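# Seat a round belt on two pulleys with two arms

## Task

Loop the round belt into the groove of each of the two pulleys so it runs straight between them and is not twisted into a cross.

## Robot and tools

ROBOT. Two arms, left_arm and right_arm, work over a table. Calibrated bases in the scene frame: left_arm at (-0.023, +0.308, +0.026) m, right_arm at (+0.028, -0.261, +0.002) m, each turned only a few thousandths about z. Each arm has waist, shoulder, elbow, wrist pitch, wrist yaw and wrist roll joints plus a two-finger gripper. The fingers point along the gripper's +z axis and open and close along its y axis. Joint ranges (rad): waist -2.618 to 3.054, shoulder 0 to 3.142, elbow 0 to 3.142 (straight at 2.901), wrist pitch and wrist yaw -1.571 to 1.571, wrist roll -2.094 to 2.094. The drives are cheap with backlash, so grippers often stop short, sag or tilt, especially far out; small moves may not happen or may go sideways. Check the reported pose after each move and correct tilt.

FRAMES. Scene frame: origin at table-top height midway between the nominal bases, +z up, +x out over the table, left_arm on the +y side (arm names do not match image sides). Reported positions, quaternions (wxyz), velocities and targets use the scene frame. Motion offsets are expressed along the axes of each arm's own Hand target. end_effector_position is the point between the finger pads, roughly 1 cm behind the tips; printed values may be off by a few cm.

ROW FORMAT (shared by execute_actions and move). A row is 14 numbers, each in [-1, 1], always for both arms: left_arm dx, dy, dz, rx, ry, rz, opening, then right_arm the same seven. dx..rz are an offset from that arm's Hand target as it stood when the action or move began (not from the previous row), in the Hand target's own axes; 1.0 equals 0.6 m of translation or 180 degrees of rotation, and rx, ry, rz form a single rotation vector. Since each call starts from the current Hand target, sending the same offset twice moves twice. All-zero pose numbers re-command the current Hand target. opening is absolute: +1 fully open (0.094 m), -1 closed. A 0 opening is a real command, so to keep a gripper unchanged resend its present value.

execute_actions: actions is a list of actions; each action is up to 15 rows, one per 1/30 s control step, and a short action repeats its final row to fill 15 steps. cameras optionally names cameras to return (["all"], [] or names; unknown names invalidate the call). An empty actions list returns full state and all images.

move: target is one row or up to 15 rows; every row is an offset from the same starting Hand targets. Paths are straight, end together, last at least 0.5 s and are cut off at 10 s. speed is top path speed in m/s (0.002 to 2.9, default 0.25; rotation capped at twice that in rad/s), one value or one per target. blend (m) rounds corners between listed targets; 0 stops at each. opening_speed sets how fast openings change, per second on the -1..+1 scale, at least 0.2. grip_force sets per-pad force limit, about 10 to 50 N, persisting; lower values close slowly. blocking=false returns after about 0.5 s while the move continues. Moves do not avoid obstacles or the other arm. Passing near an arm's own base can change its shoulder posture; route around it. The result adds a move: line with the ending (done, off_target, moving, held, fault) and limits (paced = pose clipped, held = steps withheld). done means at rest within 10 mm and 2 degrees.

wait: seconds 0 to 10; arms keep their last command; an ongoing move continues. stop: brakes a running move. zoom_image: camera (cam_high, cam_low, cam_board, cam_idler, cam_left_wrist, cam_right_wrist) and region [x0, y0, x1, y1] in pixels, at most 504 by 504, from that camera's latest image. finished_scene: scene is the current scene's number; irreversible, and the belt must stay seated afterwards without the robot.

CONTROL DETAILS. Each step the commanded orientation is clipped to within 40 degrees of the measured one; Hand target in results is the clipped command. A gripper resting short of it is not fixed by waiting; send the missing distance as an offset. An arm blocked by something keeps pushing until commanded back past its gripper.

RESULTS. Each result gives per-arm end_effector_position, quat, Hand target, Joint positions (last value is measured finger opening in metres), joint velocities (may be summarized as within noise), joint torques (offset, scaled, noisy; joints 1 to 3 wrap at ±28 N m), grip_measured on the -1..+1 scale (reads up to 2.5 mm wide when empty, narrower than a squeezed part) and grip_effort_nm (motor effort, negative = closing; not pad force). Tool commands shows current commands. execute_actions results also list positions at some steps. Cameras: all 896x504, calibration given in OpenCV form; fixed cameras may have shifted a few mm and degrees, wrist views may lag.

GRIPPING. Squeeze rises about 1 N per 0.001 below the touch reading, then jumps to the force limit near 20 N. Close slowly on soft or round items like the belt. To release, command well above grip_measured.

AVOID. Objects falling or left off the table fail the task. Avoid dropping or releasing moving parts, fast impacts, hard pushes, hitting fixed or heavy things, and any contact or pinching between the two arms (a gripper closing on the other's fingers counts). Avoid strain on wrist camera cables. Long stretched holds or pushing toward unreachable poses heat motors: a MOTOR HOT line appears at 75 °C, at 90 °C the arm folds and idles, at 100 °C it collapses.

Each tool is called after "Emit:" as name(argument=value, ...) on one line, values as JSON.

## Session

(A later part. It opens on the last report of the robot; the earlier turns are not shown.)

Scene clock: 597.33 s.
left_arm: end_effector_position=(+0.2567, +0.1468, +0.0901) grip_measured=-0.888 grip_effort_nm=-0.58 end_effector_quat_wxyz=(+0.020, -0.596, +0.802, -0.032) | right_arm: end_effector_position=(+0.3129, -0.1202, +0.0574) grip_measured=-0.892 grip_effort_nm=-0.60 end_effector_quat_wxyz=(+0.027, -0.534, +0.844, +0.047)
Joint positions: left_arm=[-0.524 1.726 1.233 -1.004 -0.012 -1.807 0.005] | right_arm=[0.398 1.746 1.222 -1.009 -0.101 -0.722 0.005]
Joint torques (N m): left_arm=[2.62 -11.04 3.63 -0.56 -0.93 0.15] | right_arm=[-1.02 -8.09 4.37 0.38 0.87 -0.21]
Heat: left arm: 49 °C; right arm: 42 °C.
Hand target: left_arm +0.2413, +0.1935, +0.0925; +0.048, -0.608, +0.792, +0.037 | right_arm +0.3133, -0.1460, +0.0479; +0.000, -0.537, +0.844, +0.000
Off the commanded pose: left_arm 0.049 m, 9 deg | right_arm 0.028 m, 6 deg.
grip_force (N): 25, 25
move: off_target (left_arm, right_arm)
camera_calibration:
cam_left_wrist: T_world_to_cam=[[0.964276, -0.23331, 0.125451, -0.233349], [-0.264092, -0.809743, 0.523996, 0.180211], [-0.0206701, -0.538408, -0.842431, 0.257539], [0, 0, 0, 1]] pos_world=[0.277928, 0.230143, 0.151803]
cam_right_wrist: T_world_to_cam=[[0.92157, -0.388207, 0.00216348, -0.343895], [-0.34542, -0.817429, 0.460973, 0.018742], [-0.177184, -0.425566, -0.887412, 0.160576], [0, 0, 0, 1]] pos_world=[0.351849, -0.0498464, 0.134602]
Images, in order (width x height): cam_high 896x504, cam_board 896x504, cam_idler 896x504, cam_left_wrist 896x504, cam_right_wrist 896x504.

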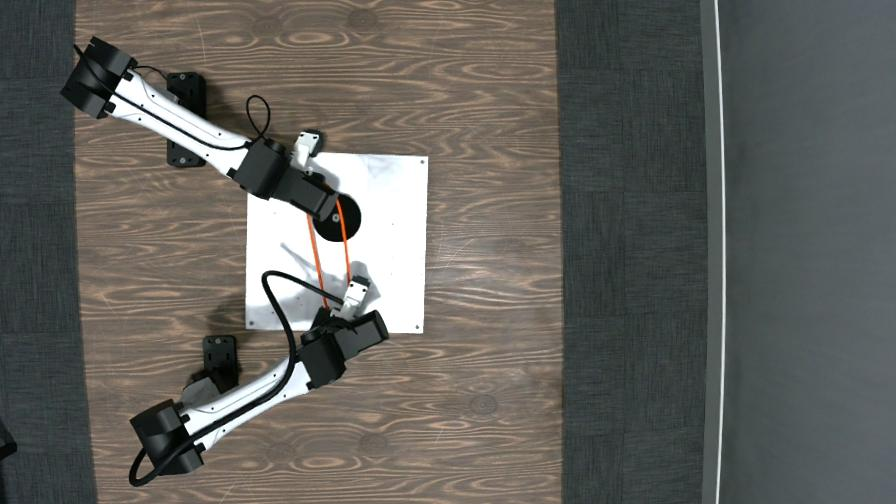

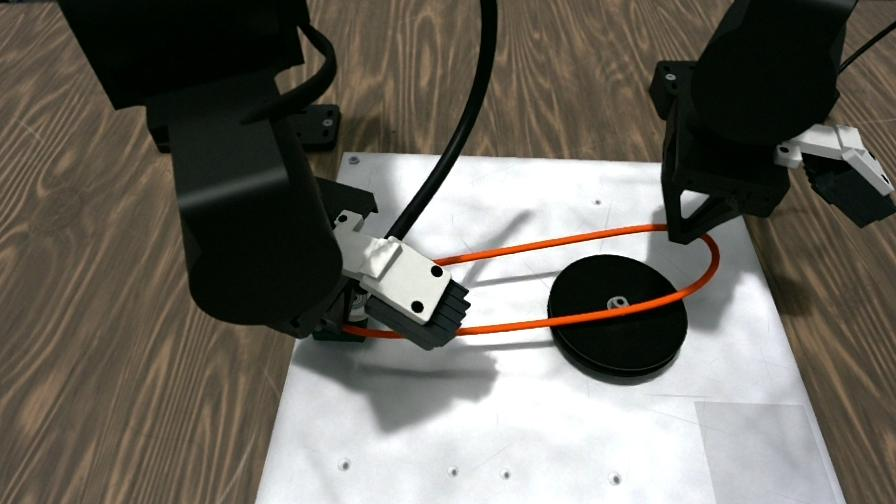

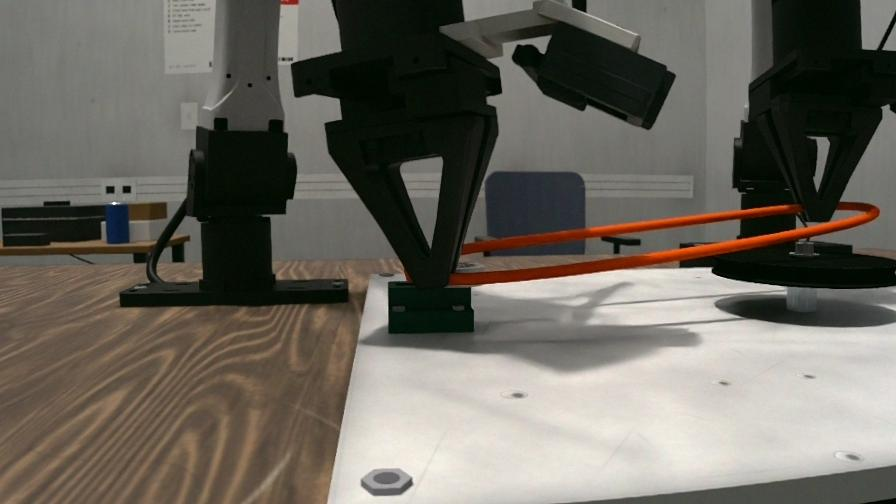

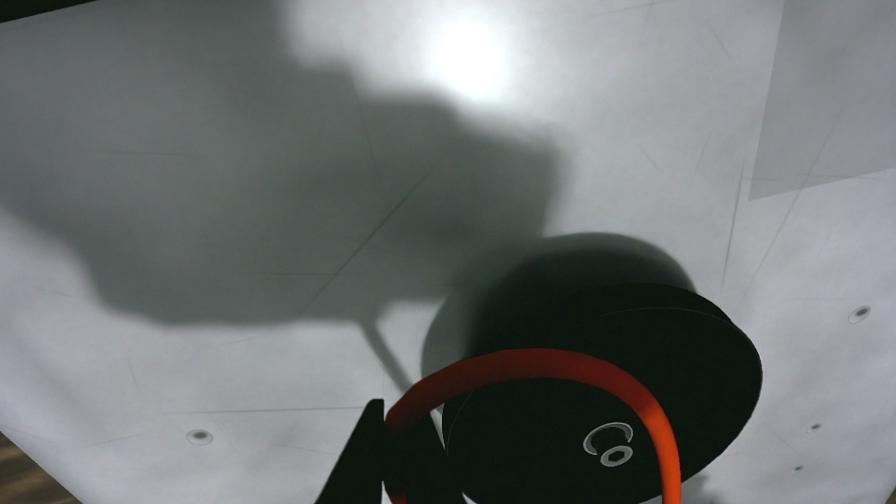

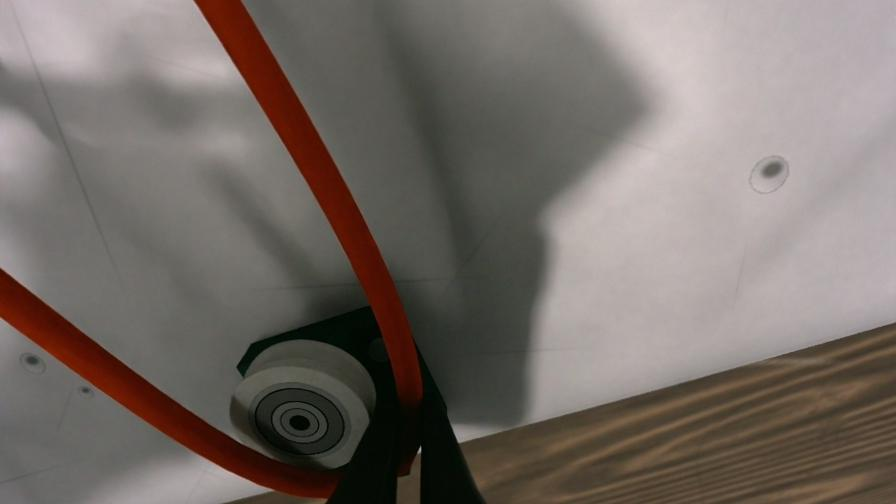

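Emit:
move(target=[0,0,0,0,0,0,-0.95,0,0,-0.02,0.0755,-0.0353,0,-0.95], speed=0.08, cameras=["cam_idler","cam_right_wrist"])

Emit:
zoom_image(camera="cam_idler", region=[340, 200, 560, 340])

Scene clock: 632.33 s.
left_arm: end_effector_position=(+0.2567, +0.1510, +0.0884) grip_measured=-0.888 grip_effort_nm=-0.58 end_effector_quat_wxyz=(+0.018, -0.599, +0.800, -0.029) | right_arm: end_effector_position=(+0.3140, -0.1112, +0.0652) grip_measured=-0.892 grip_effort_nm=-0.60 end_effector_quat_wxyz=(+0.140, -0.543, +0.828, +0.005)
Joint positions: left_arm=[-0.512 1.726 1.227 -1.004 -0.011 -1.804 0.005] | right_arm=[0.453 1.55 1.006 -0.75 -0.043 -0.696 0.005]
Joint torques (N m): left_arm=[1.78 -11.19 3.97 -0.55 -0.91 0.16] | right_arm=[-0.43 -9.06 4.27 0.7 1.43 0.05]
Heat: left arm: 49 °C; right arm: 41 °C.
Hand target: left_arm +0.2413, +0.1935, +0.0925; +0.048, -0.608, +0.792, +0.037 | right_arm +0.3132, -0.1460, +0.0598; +0.110, -0.533, +0.836, -0.070
Off the commanded pose: left_arm 0.045 m, 8 deg | right_arm 0.035 m, 9 deg.
grip_force (N): 25, 25
move: off_target (left_arm, right_arm)
camera_calibration:
cam_right_wrist: T_world_to_cam=[[0.9051, -0.374553, 0.201256, -0.347676], [-0.422509, -0.845398, 0.326785, 0.0527688], [0.0477429, -0.380806, -0.923422, 0.108141], [0, 0, 0, 1]] pos_world=[0.331814, -0.0444316, 0.152588]
Images, in order (width x height): cam_idler 896x504, cam_right_wrist 896x504.

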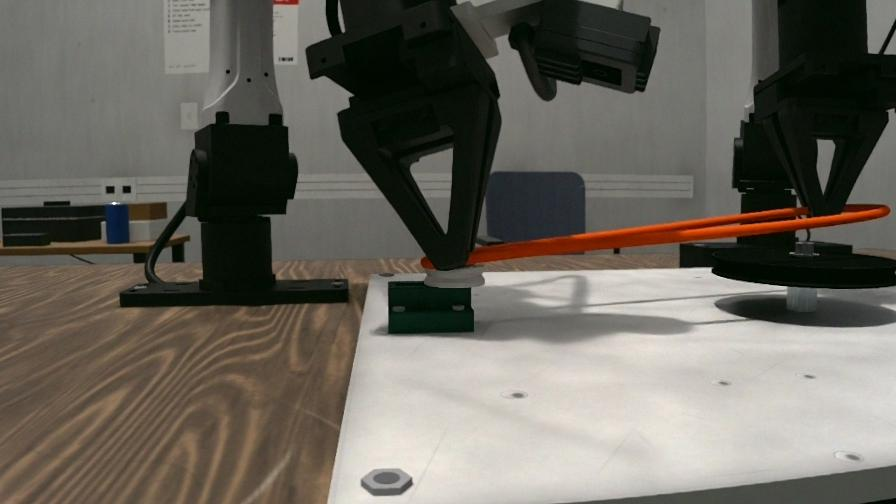

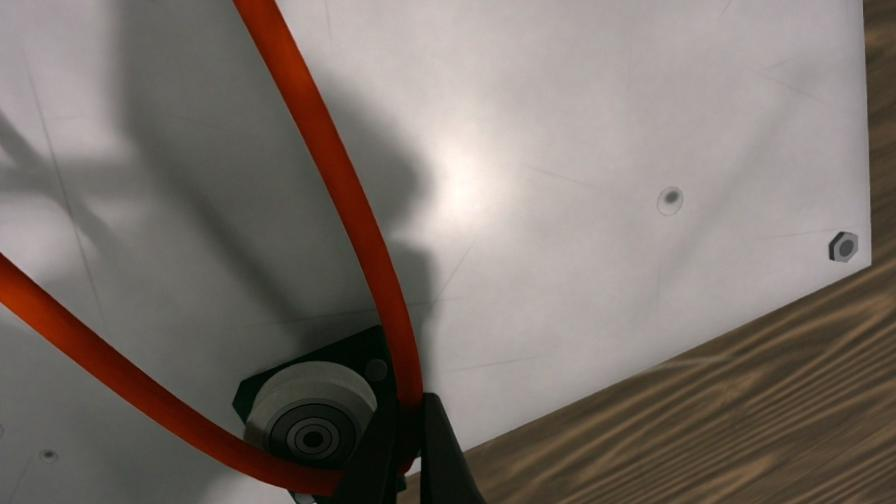

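Scaled by 2.291 from the camera's 896x504 image, which has a finer 1280x720 frame.

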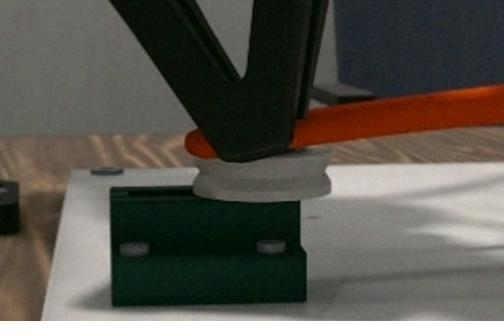

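Emit:
move(target=[[0.0467,-0.0178,-0.0058,0,0,0,-0.95,0.0182,-0.0085,0,0,0,0,-0.95]], speed=0.08, cameras=["cam_idler","cam_right_wrist"])

Emit:
zoom_image(camera="cam_idler", region=[340, 200, 560, 340])

Scene clock: 652.80 s.
left_arm: end_effector_position=(+0.2537, +0.1315, +0.0965) grip_measured=-0.888 grip_effort_nm=-0.58 end_effector_quat_wxyz=(+0.022, -0.590, +0.806, -0.040) | right_arm: end_effector_position=(+0.3128, -0.1241, +0.0617) grip_measured=-0.892 grip_effort_nm=-0.60 end_effector_quat_wxyz=(+0.133, -0.534, +0.835, -0.006)
Joint positions: left_arm=[-0.569 1.726 1.258 -1.013 -0.012 -1.838 0.005] | right_arm=[0.428 1.537 0.982 -0.75 -0.024 -0.699 0.005]
Joint torques (N m): left_arm=[0.46 -6.3 7.39 -0.63 -0.85 -0.24] | right_arm=[-1.61 -9.33 4.62 0.72 1.18 -0.31]
Heat: left arm: 49 °C; right arm: 41 °C.
Hand target: left_arm +0.2443, +0.1635, +0.0925; +0.048, -0.608, +0.792, +0.037 | right_arm +0.3133, -0.1580, +0.0599; +0.110, -0.532, +0.836, -0.070
Off the commanded pose: left_arm 0.033 m, 10 deg | right_arm 0.034 m, 8 deg.
grip_force (N): 25, 25
move: off_target (left_arm, right_arm)
camera_calibration:
cam_right_wrist: T_world_to_cam=[[0.895112, -0.394309, 0.208076, -0.350539], [-0.444397, -0.826636, 0.345231, 0.0505377], [0.0358754, -0.401488, -0.915161, 0.10075], [0, 0, 0, 1]] pos_world=[0.332616, -0.0559942, 0.147694]
Images, in order (width x height): cam_idler 896x504, cam_right_wrist 896x504.

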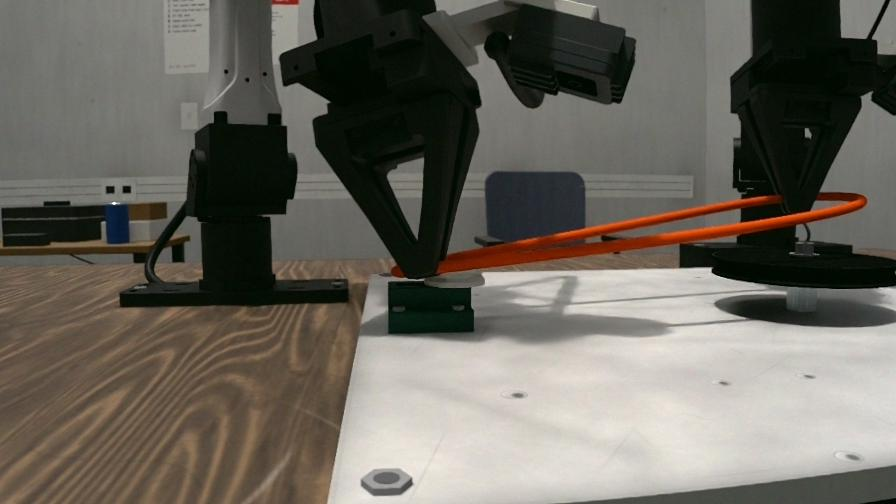

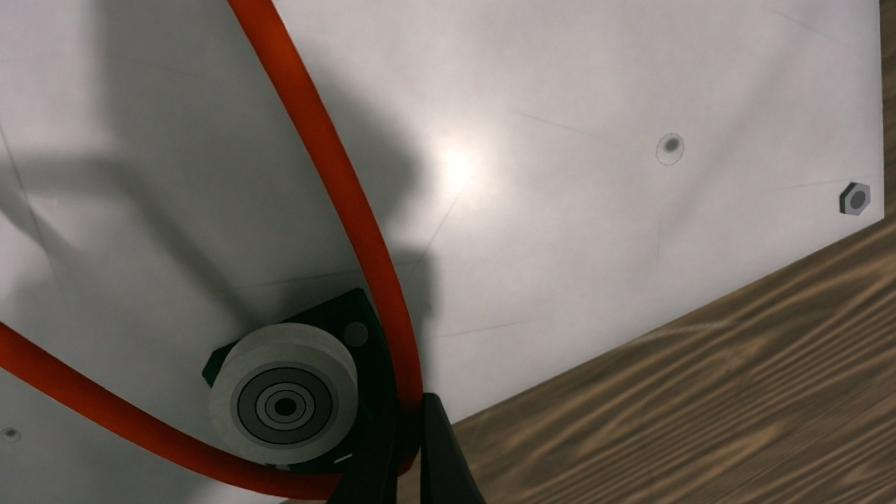

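Scaled by 2.291 from the camera's 896x504 image, which has a finer 1280x720 frame.

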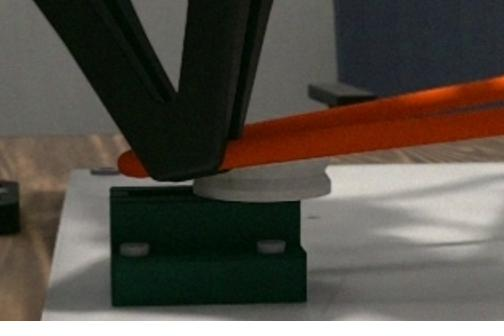

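Emit:
move(target=[0,0,0,0,0,0,-0.95,0.0016,0.0035,0.0145,0,0,0,-0.95], speed=0.06, cameras=["cam_idler","cam_right_wrist"])

Emit:
zoom_image(camera="cam_idler", region=[340, 200, 560, 340])

Scene clock: 664.60 s.
left_arm: end_effector_position=(+0.2537, +0.1315, +0.0965) grip_measured=-0.888 grip_effort_nm=-0.58 end_effector_quat_wxyz=(+0.022, -0.591, +0.806, -0.040) | right_arm: end_effector_position=(+0.3102, -0.1253, +0.0559) grip_measured=-0.892 grip_effort_nm=-0.60 end_effector_quat_wxyz=(+0.131, -0.534, +0.835, -0.005)
Joint positions: left_arm=[-0.569 1.726 1.258 -1.013 -0.012 -1.839 0.005] | right_arm=[0.428 1.537 0.959 -0.731 -0.024 -0.701 0.005]
Joint torques (N m): left_arm=[0.47 -6.12 7.31 -0.7 -0.91 -0.28] | right_arm=[-1.61 -8.23 4.3 0.91 1.18 -0.3]
Heat: left arm: 47 °C; right arm: 42 °C.
Hand target: left_arm +0.2443, +0.1635, +0.0925; +0.048, -0.608, +0.792, +0.037 | right_arm +0.3133, -0.1580, +0.0509; +0.110, -0.532, +0.836, -0.070
Off the commanded pose: left_arm 0.034 m, 10 deg | right_arm 0.033 m, 8 deg.
grip_force (N): 25, 25
move: off_target (left_arm, right_arm)
camera_calibration:
cam_right_wrist: T_world_to_cam=[[0.896496, -0.392482, 0.205553, -0.347458], [-0.441823, -0.82649, 0.348866, 0.0493336], [0.0329641, -0.403575, -0.914352, 0.0956821], [0, 0, 0, 1]] pos_world=[0.330137, -0.0569822, 0.141697]
Images, in order (width x height): cam_idler 896x504, cam_right_wrist 896x504.

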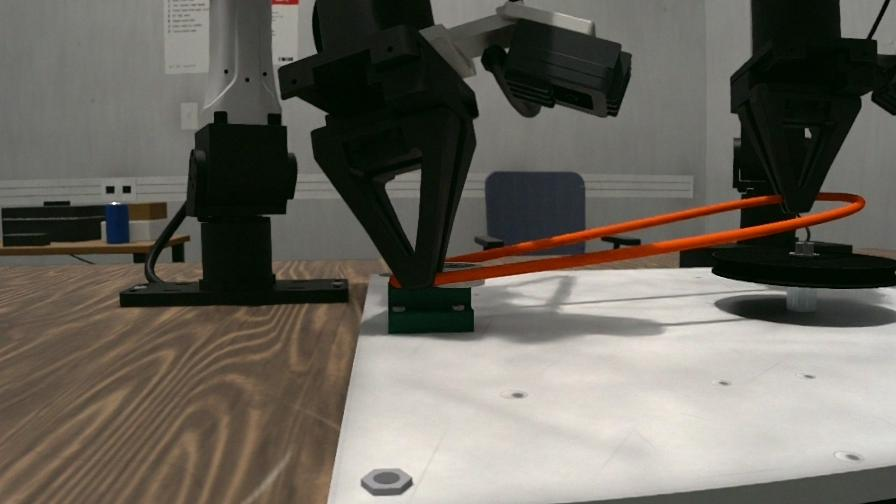

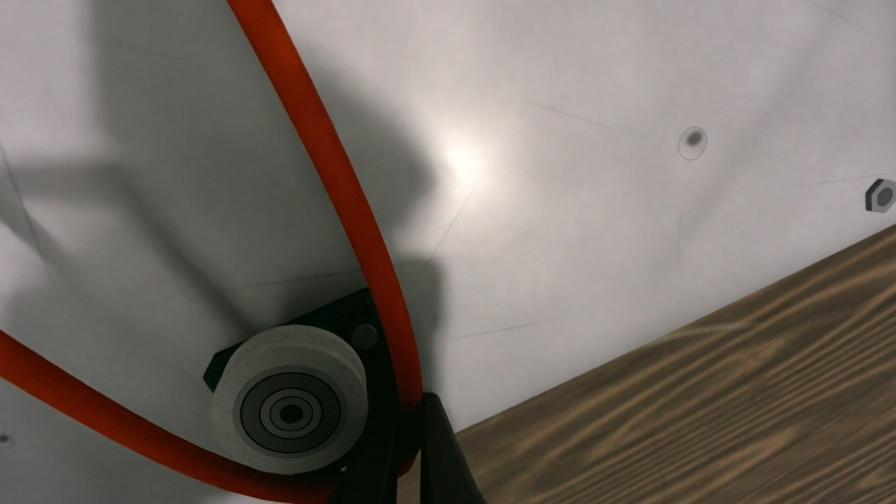

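Scaled by 2.291 from the camera's 896x504 image, which has a finer 1280x720 frame.

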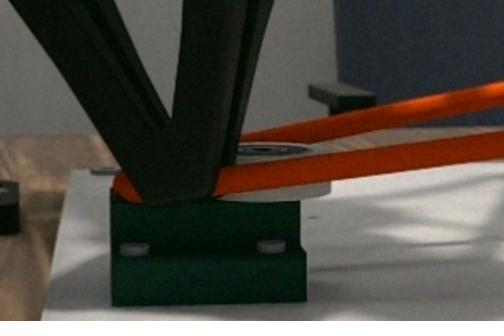

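Emit:
move(target=[0,0,0,0,0,0,-0.95,-0.0011,-0.0023,-0.0097,0.0787,0.0108,-0.0115,-0.95], speed=0.06, cameras=["cam_idler","cam_right_wrist"])

Emit:
zoom_image(camera="cam_idler", region=[340, 200, 560, 340])

Scene clock: 683.10 s.
left_arm: end_effector_position=(+0.2537, +0.1315, +0.0965) grip_measured=-0.888 grip_effort_nm=-0.58 end_effector_quat_wxyz=(+0.022, -0.591, +0.806, -0.040) | right_arm: end_effector_position=(+0.3135, -0.1249, +0.0572) grip_measured=-0.892 grip_effort_nm=-0.60 end_effector_quat_wxyz=(+0.185, -0.544, +0.811, -0.112)
Joint positions: left_arm=[-0.569 1.726 1.258 -1.013 -0.012 -1.839 0.005] | right_arm=[0.553 1.451 0.83 -0.565 0.209 -0.664 0.005]
Joint torques (N m): left_arm=[0.38 -6.19 7.49 -0.61 -0.92 -0.25] | right_arm=[-0.31 -8.03 4.36 0.99 1.51 0.06]
Heat: left arm: 45 °C; right arm: 42 °C.
Hand target: left_arm +0.2443, +0.1635, +0.0925; +0.048, -0.608, +0.792, +0.037 | right_arm +0.3133, -0.1580, +0.0569; +0.159, -0.529, +0.813, -0.184
Off the commanded pose: left_arm 0.034 m, 10 deg | right_arm 0.033 m, 9 deg.
grip_force (N): 25, 25
move: off_target (left_arm, right_arm)
camera_calibration:
cam_right_wrist: T_world_to_cam=[[0.834296, -0.339727, 0.434207, -0.337558], [-0.503687, -0.789917, 0.349758, 0.0746134], [0.224165, -0.510506, -0.830141, 0.0188437], [0, 0, 0, 1]] pos_world=[0.314981, -0.0461196, 0.136117]
Images, in order (width x height): cam_idler 896x504, cam_right_wrist 896x504.

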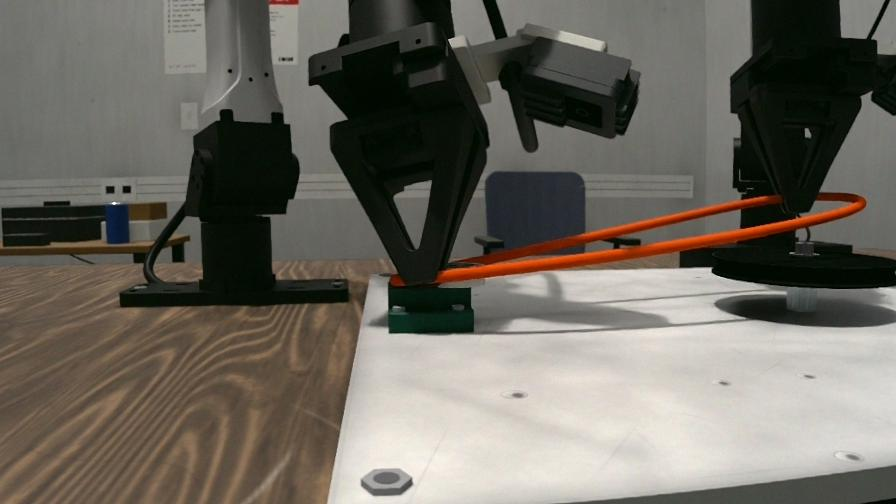

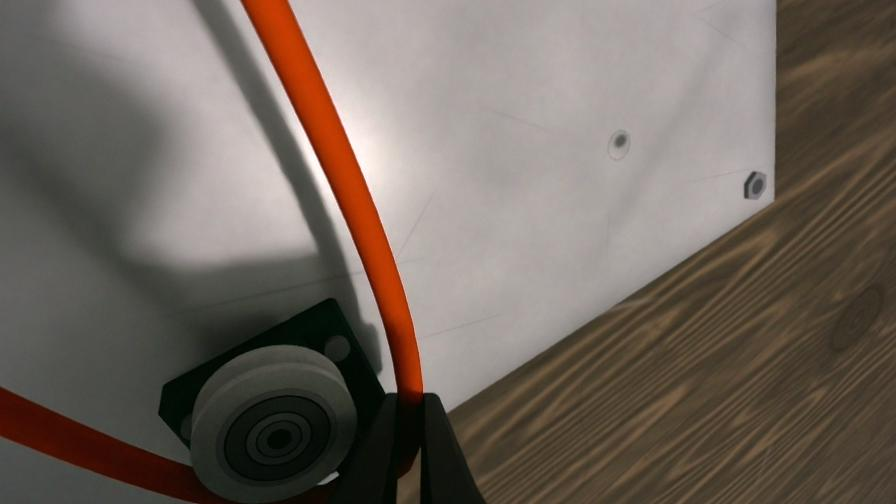

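Scaled by 2.291 from the camera's 896x504 image, which has a finer 1280x720 frame.

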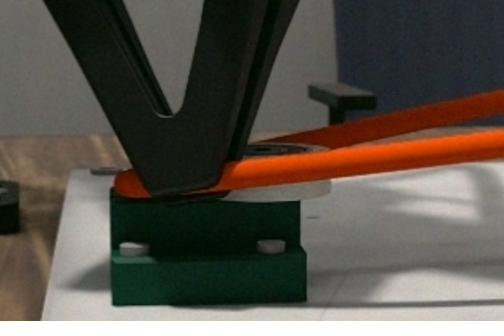

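Emit:
move(target=[0,0,0,0,0,0,-0.95,-0.0517,0.0257,-0.01,0,0,0,-0.95], speed=0.06, cameras=["cam_idler","cam_right_wrist","cam_left_wrist","cam_board"])

Emit:
zoom_image(camera="cam_idler", region=[340, 200, 560, 340])

Scene clock: 698.97 s.
left_arm: end_effector_position=(+0.2513, +0.1347, +0.0944) grip_measured=-0.888 grip_effort_nm=-0.57 end_effector_quat_wxyz=(+0.022, -0.591, +0.806, -0.029) | right_arm: end_effector_position=(+0.3139, -0.1111, +0.0604) grip_measured=-0.892 grip_effort_nm=-0.60 end_effector_quat_wxyz=(+0.191, -0.526, +0.814, -0.157)
Joint positions: left_arm=[-0.569 1.732 1.258 -1.027 -0.02 -1.841 0.005] | right_arm=[0.658 1.488 0.857 -0.569 0.342 -0.549 0.005]
Joint torques (N m): left_arm=[0.58 -6.75 7.53 -0.53 -0.76 -0.22] | right_arm=[0.77 -4.34 8.1 0.62 0.67 0.14]
Heat: left arm: 43 °C; right arm: 42 °C.
Hand target: left_arm +0.2443, +0.1634, +0.0925; +0.048, -0.608, +0.792, +0.037 | right_arm +0.3104, -0.1229, +0.0570; +0.159, -0.529, +0.813, -0.184
Off the commanded pose: left_arm 0.030 m, 9 deg | right_arm 0.013 m, 5 deg.
grip_force (N): 25, 25
move: off_target (left_arm, right_arm)
camera_calibration:
cam_left_wrist: T_world_to_cam=[[0.961837, -0.244172, 0.123492, -0.229262], [-0.272326, -0.810323, 0.51886, 0.169334], [-0.0266226, -0.532688, -0.845893, 0.255532], [0, 0, 0, 1]] pos_world=[0.27343, 0.217355, 0.156604]
cam_right_wrist: T_world_to_cam=[[0.789092, -0.350414, 0.504524, -0.325753], [-0.561503, -0.744527, 0.361101, 0.107151], [0.249097, -0.568234, -0.784258, 0.0113451], [0, 0, 0, 1]] pos_world=[0.314388, -0.0279251, 0.134555]
Images, in order (width x height): cam_board 896x504, cam_idler 896x504, cam_left_wrist 896x504, cam_right_wrist 896x504.

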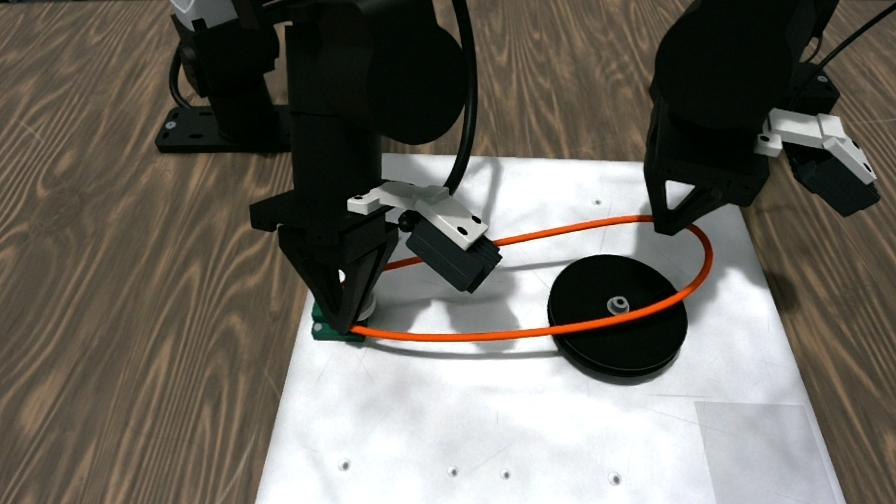

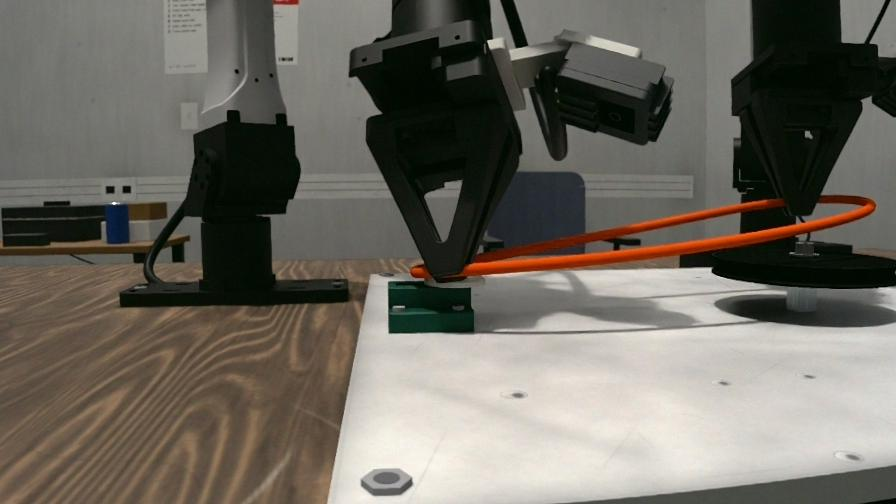

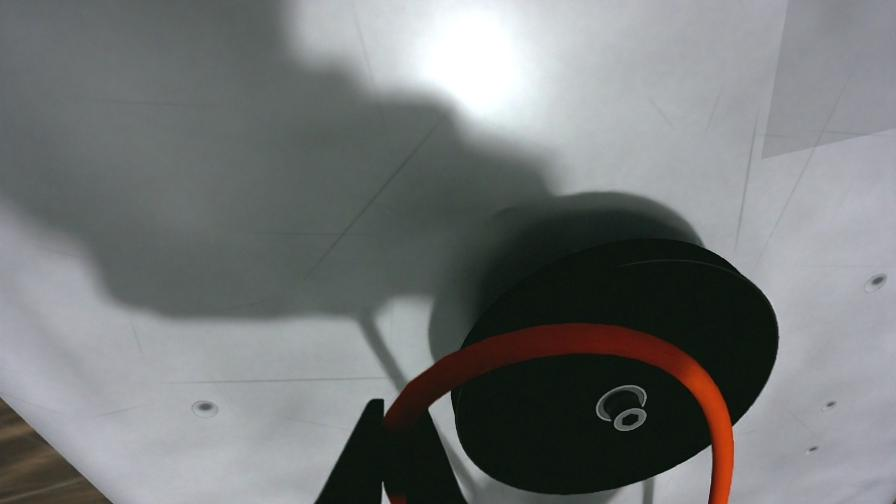

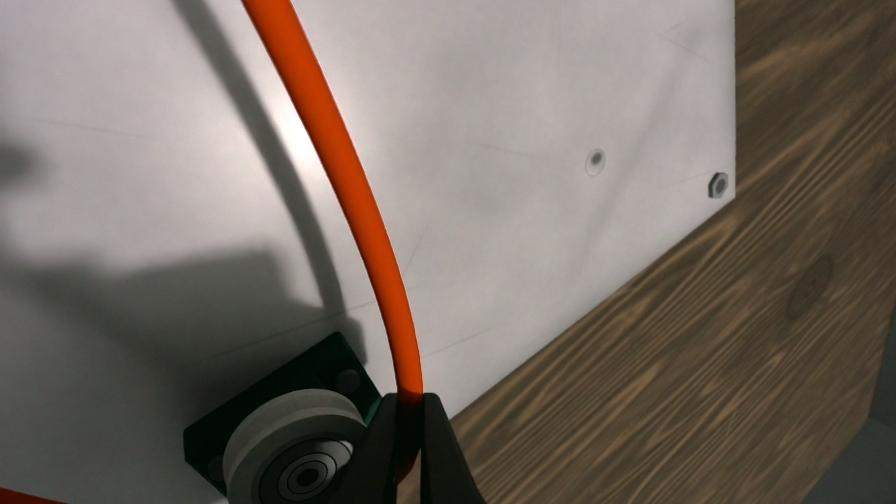

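Scaled by 2.291 from the camera's 896x504 image, which has a finer 1280x720 frame.

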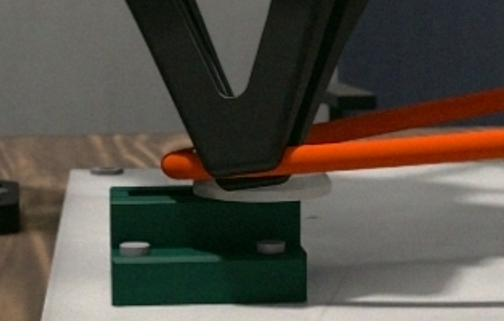

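Emit:
move(target=[0,0,0,0,0,0,-0.95,0.0011,0.0078,0.0147,0,0,0,-0.95], speed=0.06, cameras=["cam_idler","cam_right_wrist"])

Emit:
zoom_image(camera="cam_idler", region=[340, 200, 560, 340])

Scene clock: 708.83 s.
left_arm: end_effector_position=(+0.2513, +0.1347, +0.0944) grip_measured=-0.888 grip_effort_nm=-0.58 end_effector_quat_wxyz=(+0.022, -0.592, +0.805, -0.029) | right_arm: end_effector_position=(+0.3145, -0.1128, +0.0576) grip_measured=-0.892 grip_effort_nm=-0.60 end_effector_quat_wxyz=(+0.187, -0.525, +0.814, -0.162)
Joint positions: left_arm=[-0.569 1.732 1.258 -1.027 -0.02 -1.842 0.005] | right_arm=[0.658 1.5 0.857 -0.567 0.353 -0.546 0.005]
Joint torques (N m): left_arm=[0.49 -6.5 7.34 -0.49 -0.81 -0.24] | right_arm=[0.8 -3.78 5.85 1.03 0.58 0.14]
Heat: left arm: 43 °C; right arm: 41 °C.
Hand target: left_arm +0.2443, +0.1634, +0.0925; +0.048, -0.608, +0.792, +0.037 | right_arm +0.3103, -0.1229, +0.0470; +0.159, -0.529, +0.813, -0.184
Off the commanded pose: left_arm 0.030 m, 9 deg | right_arm 0.015 m, 4 deg.
grip_force (N): 25, 25
move: off_target (left_arm, right_arm)
camera_calibration:
cam_right_wrist: T_world_to_cam=[[0.787668, -0.349088, 0.507658, -0.325157], [-0.56571, -0.73617, 0.371517, 0.108916], [0.244031, -0.57982, -0.77734, 0.00790234], [0, 0, 0, 1]] pos_world=[0.315803, -0.0287456, 0.130747]
Images, in order (width x height): cam_idler 896x504, cam_right_wrist 896x504.

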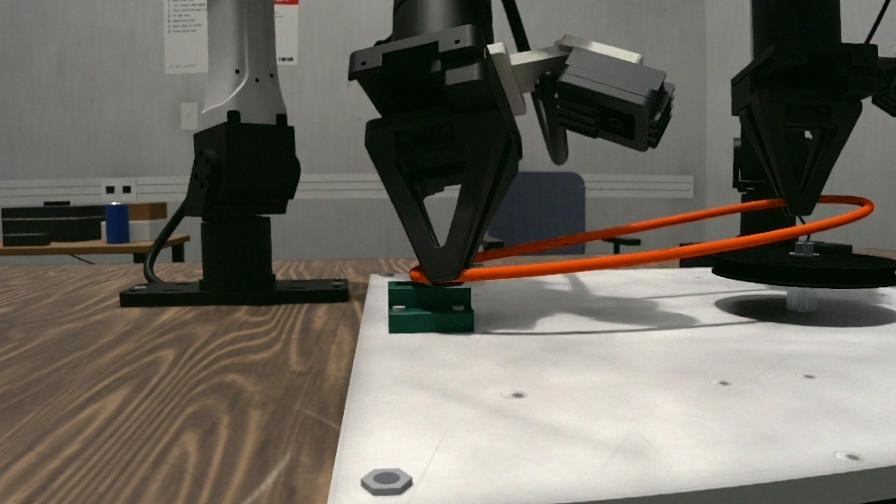

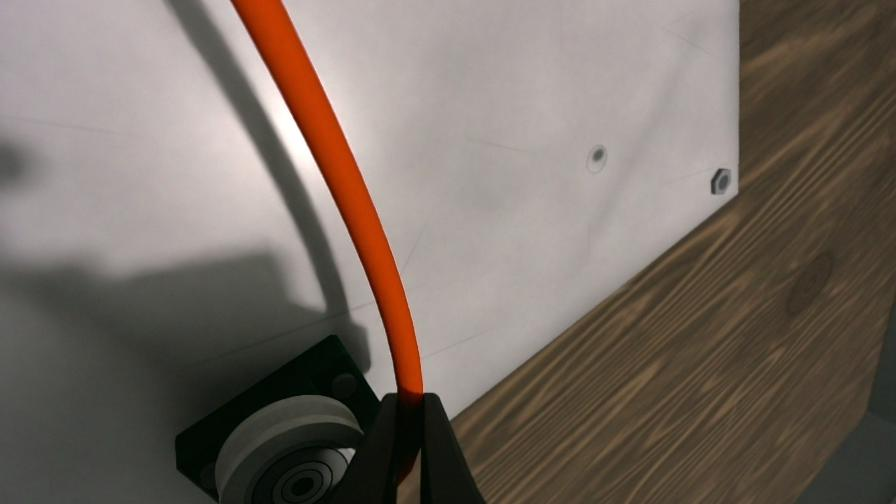

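Scaled by 2.291 from the camera's 896x504 image, which has a finer 1280x720 frame.

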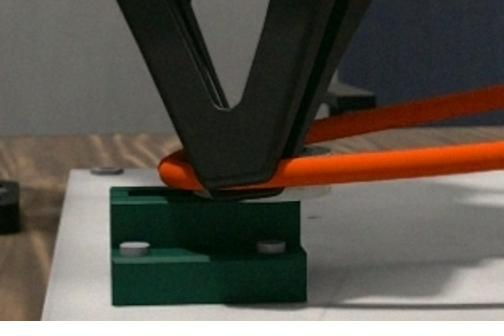

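Emit:
move(target=[0,0,0,0,0,0,-0.95,-0.0167,0.0083,0.0007,0,0,0,-0.95], speed=0.06, cameras=["cam_idler","cam_right_wrist"])

Emit:
zoom_image(camera="cam_idler", region=[340, 200, 560, 340])

Scene clock: 718.17 s.
left_arm: end_effector_position=(+0.2522, +0.1326, +0.0957) grip_measured=-0.888 grip_effort_nm=-0.57 end_effector_quat_wxyz=(+0.023, -0.591, +0.806, -0.032) | right_arm: end_effector_position=(+0.3170, -0.1111, +0.0558) grip_measured=-0.892 grip_effort_nm=-0.60 end_effector_quat_wxyz=(+0.185, -0.519, +0.814, -0.185)
Joint positions: left_arm=[-0.573 1.732 1.263 -1.026 -0.02 -1.844 0.005] | right_arm=[0.687 1.53 0.868 -0.564 0.41 -0.515 0.005]
Joint torques (N m): left_arm=[0.62 -6.53 7.01 -0.53 -0.82 -0.17] | right_arm=[1.11 -3.62 6.93 0.92 0.23 0.17]
Heat: left arm: 42 °C; right arm: 40 °C.
Hand target: left_arm +0.2443, +0.1635, +0.0925; +0.048, -0.608, +0.792, +0.037 | right_arm +0.3104, -0.1119, +0.0449; +0.159, -0.529, +0.813, -0.184
Off the commanded pose: left_arm 0.032 m, 9 deg | right_arm 0.013 m, 3 deg.
grip_force (N): 25, 25
move: off_target (left_arm, right_arm)
camera_calibration:
cam_right_wrist: T_world_to_cam=[[0.769014, -0.343938, 0.538817, -0.320837], [-0.587747, -0.711864, 0.384452, 0.121194], [0.251337, -0.612337, -0.749582, -0.000563277], [0, 0, 0, 1]] pos_world=[0.318101, -0.0244194, 0.125857]
Images, in order (width x height): cam_idler 896x504, cam_right_wrist 896x504.

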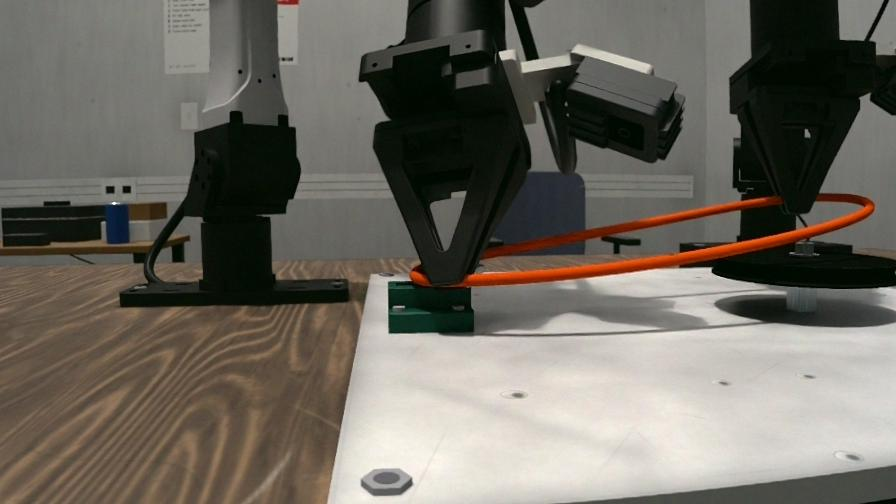

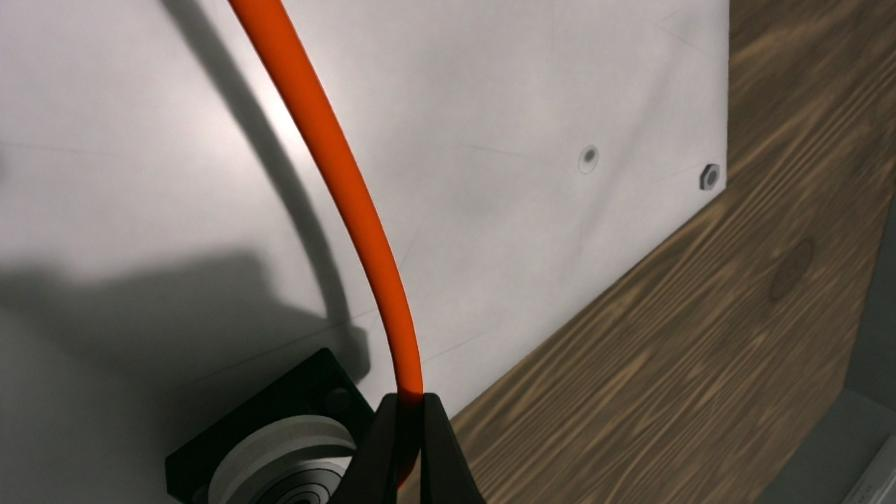

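Scaled by 2.291 from the camera's 896x504 image, which has a finer 1280x720 frame.

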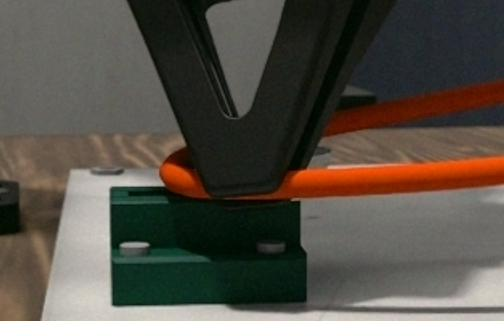

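Emit:
move(target=[-0.024,0.0065,0.003,0,0,0,-0.95,-0.0298,0.0217,-0.0093,-0.0036,-0.026,-0.049,-0.95], speed=0.06, cameras=["cam_board","cam_idler","cam_right_wrist","cam_left_wrist"])

Emit:
zoom_image(camera="cam_idler", region=[340, 200, 560, 340])

Scene clock: 746.37 s.
left_arm: end_effector_position=(+0.2551, +0.1350, +0.0958) grip_measured=-0.888 grip_effort_nm=-0.58 end_effector_quat_wxyz=(+0.022, -0.596, +0.802, -0.035) | right_arm: end_effector_position=(+0.3145, -0.1047, +0.0567) grip_measured=-0.892 grip_effort_nm=-0.60 end_effector_quat_wxyz=(+0.179, -0.568, +0.779, -0.197)
Joint positions: left_arm=[-0.56 1.732 1.263 -1.021 -0.017 -1.844 0.005] | right_arm=[0.712 1.53 0.868 -0.561 0.421 -0.616 0.005]
Joint torques (N m): left_arm=[2.86 -8.65 4.68 -0.54 -0.8 0.11] | right_arm=[2.56 -5.45 5.05 1.43 -0.29 -0.17]
Heat: left arm: 41 °C; right arm: 38 °C.
Hand target: left_arm +0.2443, +0.1785, +0.0925; +0.048, -0.608, +0.792, +0.037 | right_arm +0.3045, -0.0899, +0.0449; +0.175, -0.598, +0.764, -0.169
Off the commanded pose: left_arm 0.045 m, 9 deg | right_arm 0.021 m, 5 deg.
grip_force (N): 25, 25
move: off_target (left_arm, right_arm)
camera_calibration:
cam_left_wrist: T_world_to_cam=[[0.963633, -0.231853, 0.132878, -0.236061], [-0.266864, -0.808884, 0.523917, 0.167868], [-0.0139889, -0.540324, -0.841341, 0.25445], [0, 0, 0, 1]] pos_world=[0.275833, 0.21854, 0.157497]
cam_right_wrist: T_world_to_cam=[[0.801209, -0.227513, 0.553445, -0.315981], [-0.507239, -0.748895, 0.426458, 0.0923186], [0.317447, -0.62241, -0.715425, -0.019169], [0, 0, 0, 1]] pos_world=[0.306079, -0.0146839, 0.121794]
Images, in order (width x height): cam_board 896x504, cam_idler 896x504, cam_left_wrist 896x504, cam_right_wrist 896x504.

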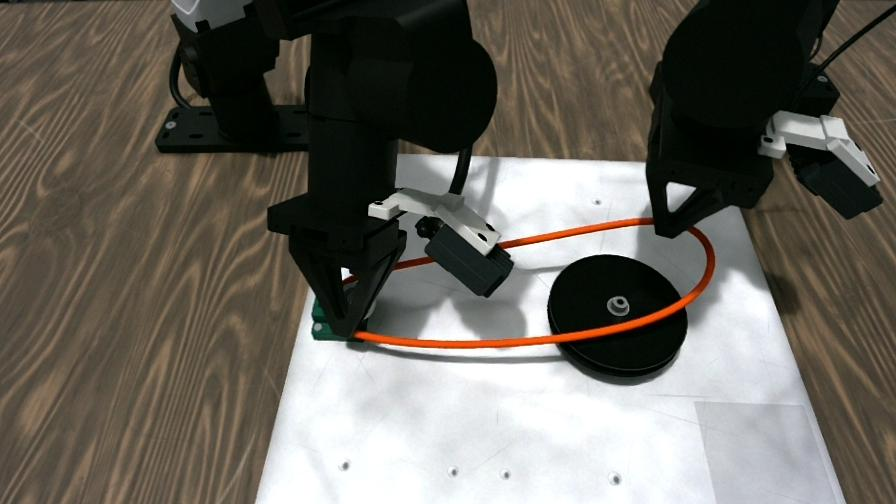

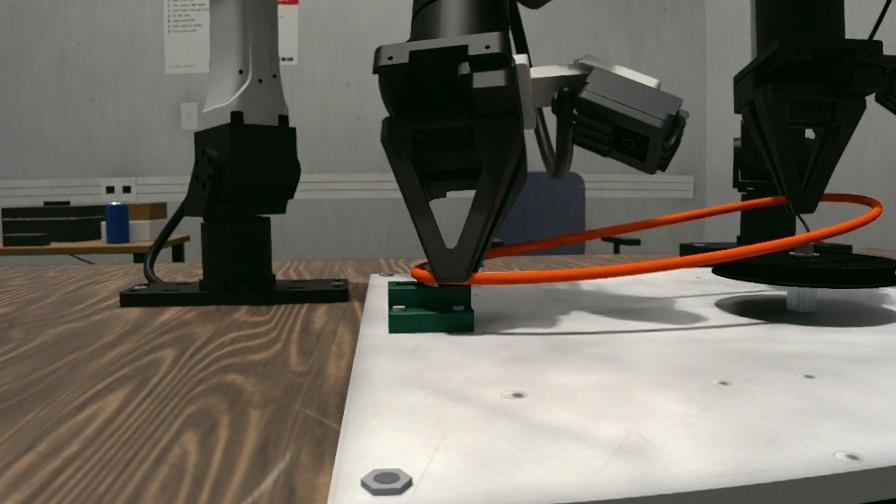

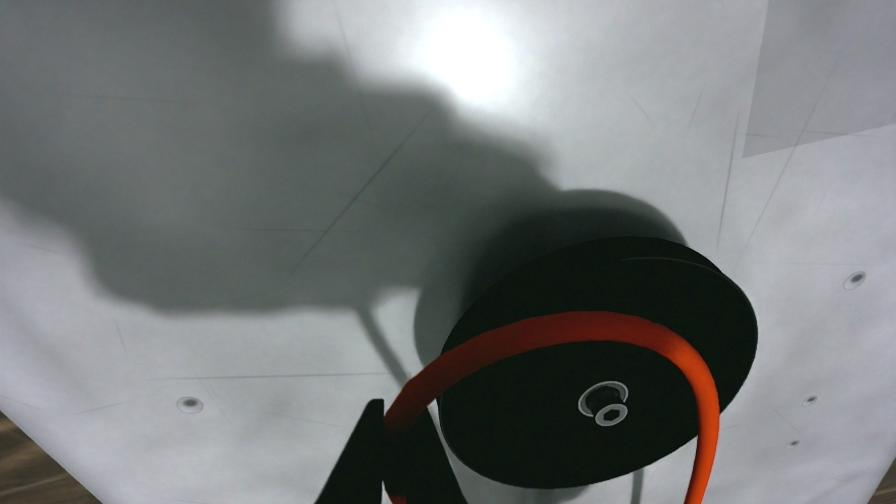

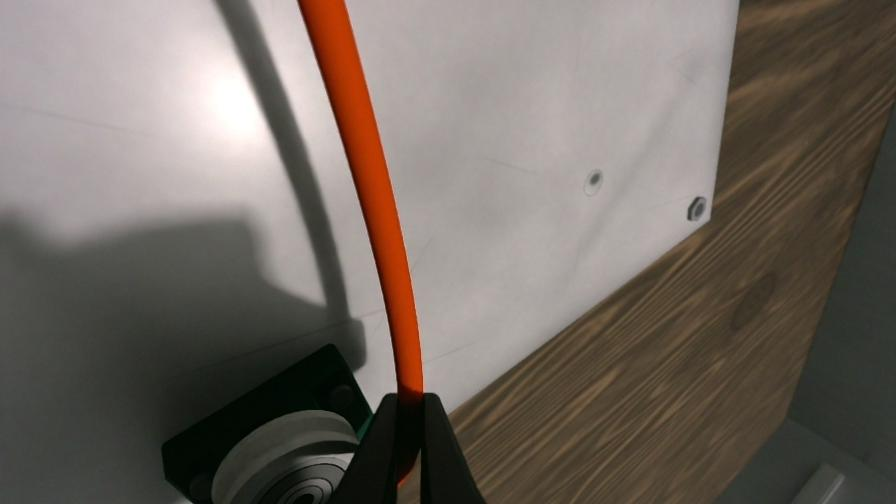

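Scaled by 2.291 from the camera's 896x504 image, which has a finer 1280x720 frame.

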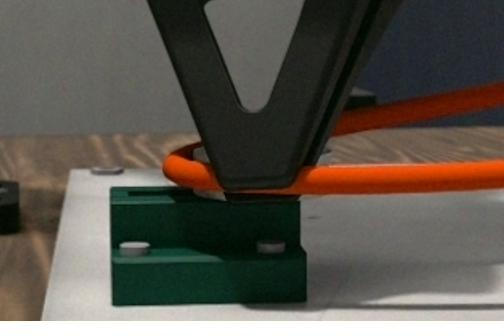

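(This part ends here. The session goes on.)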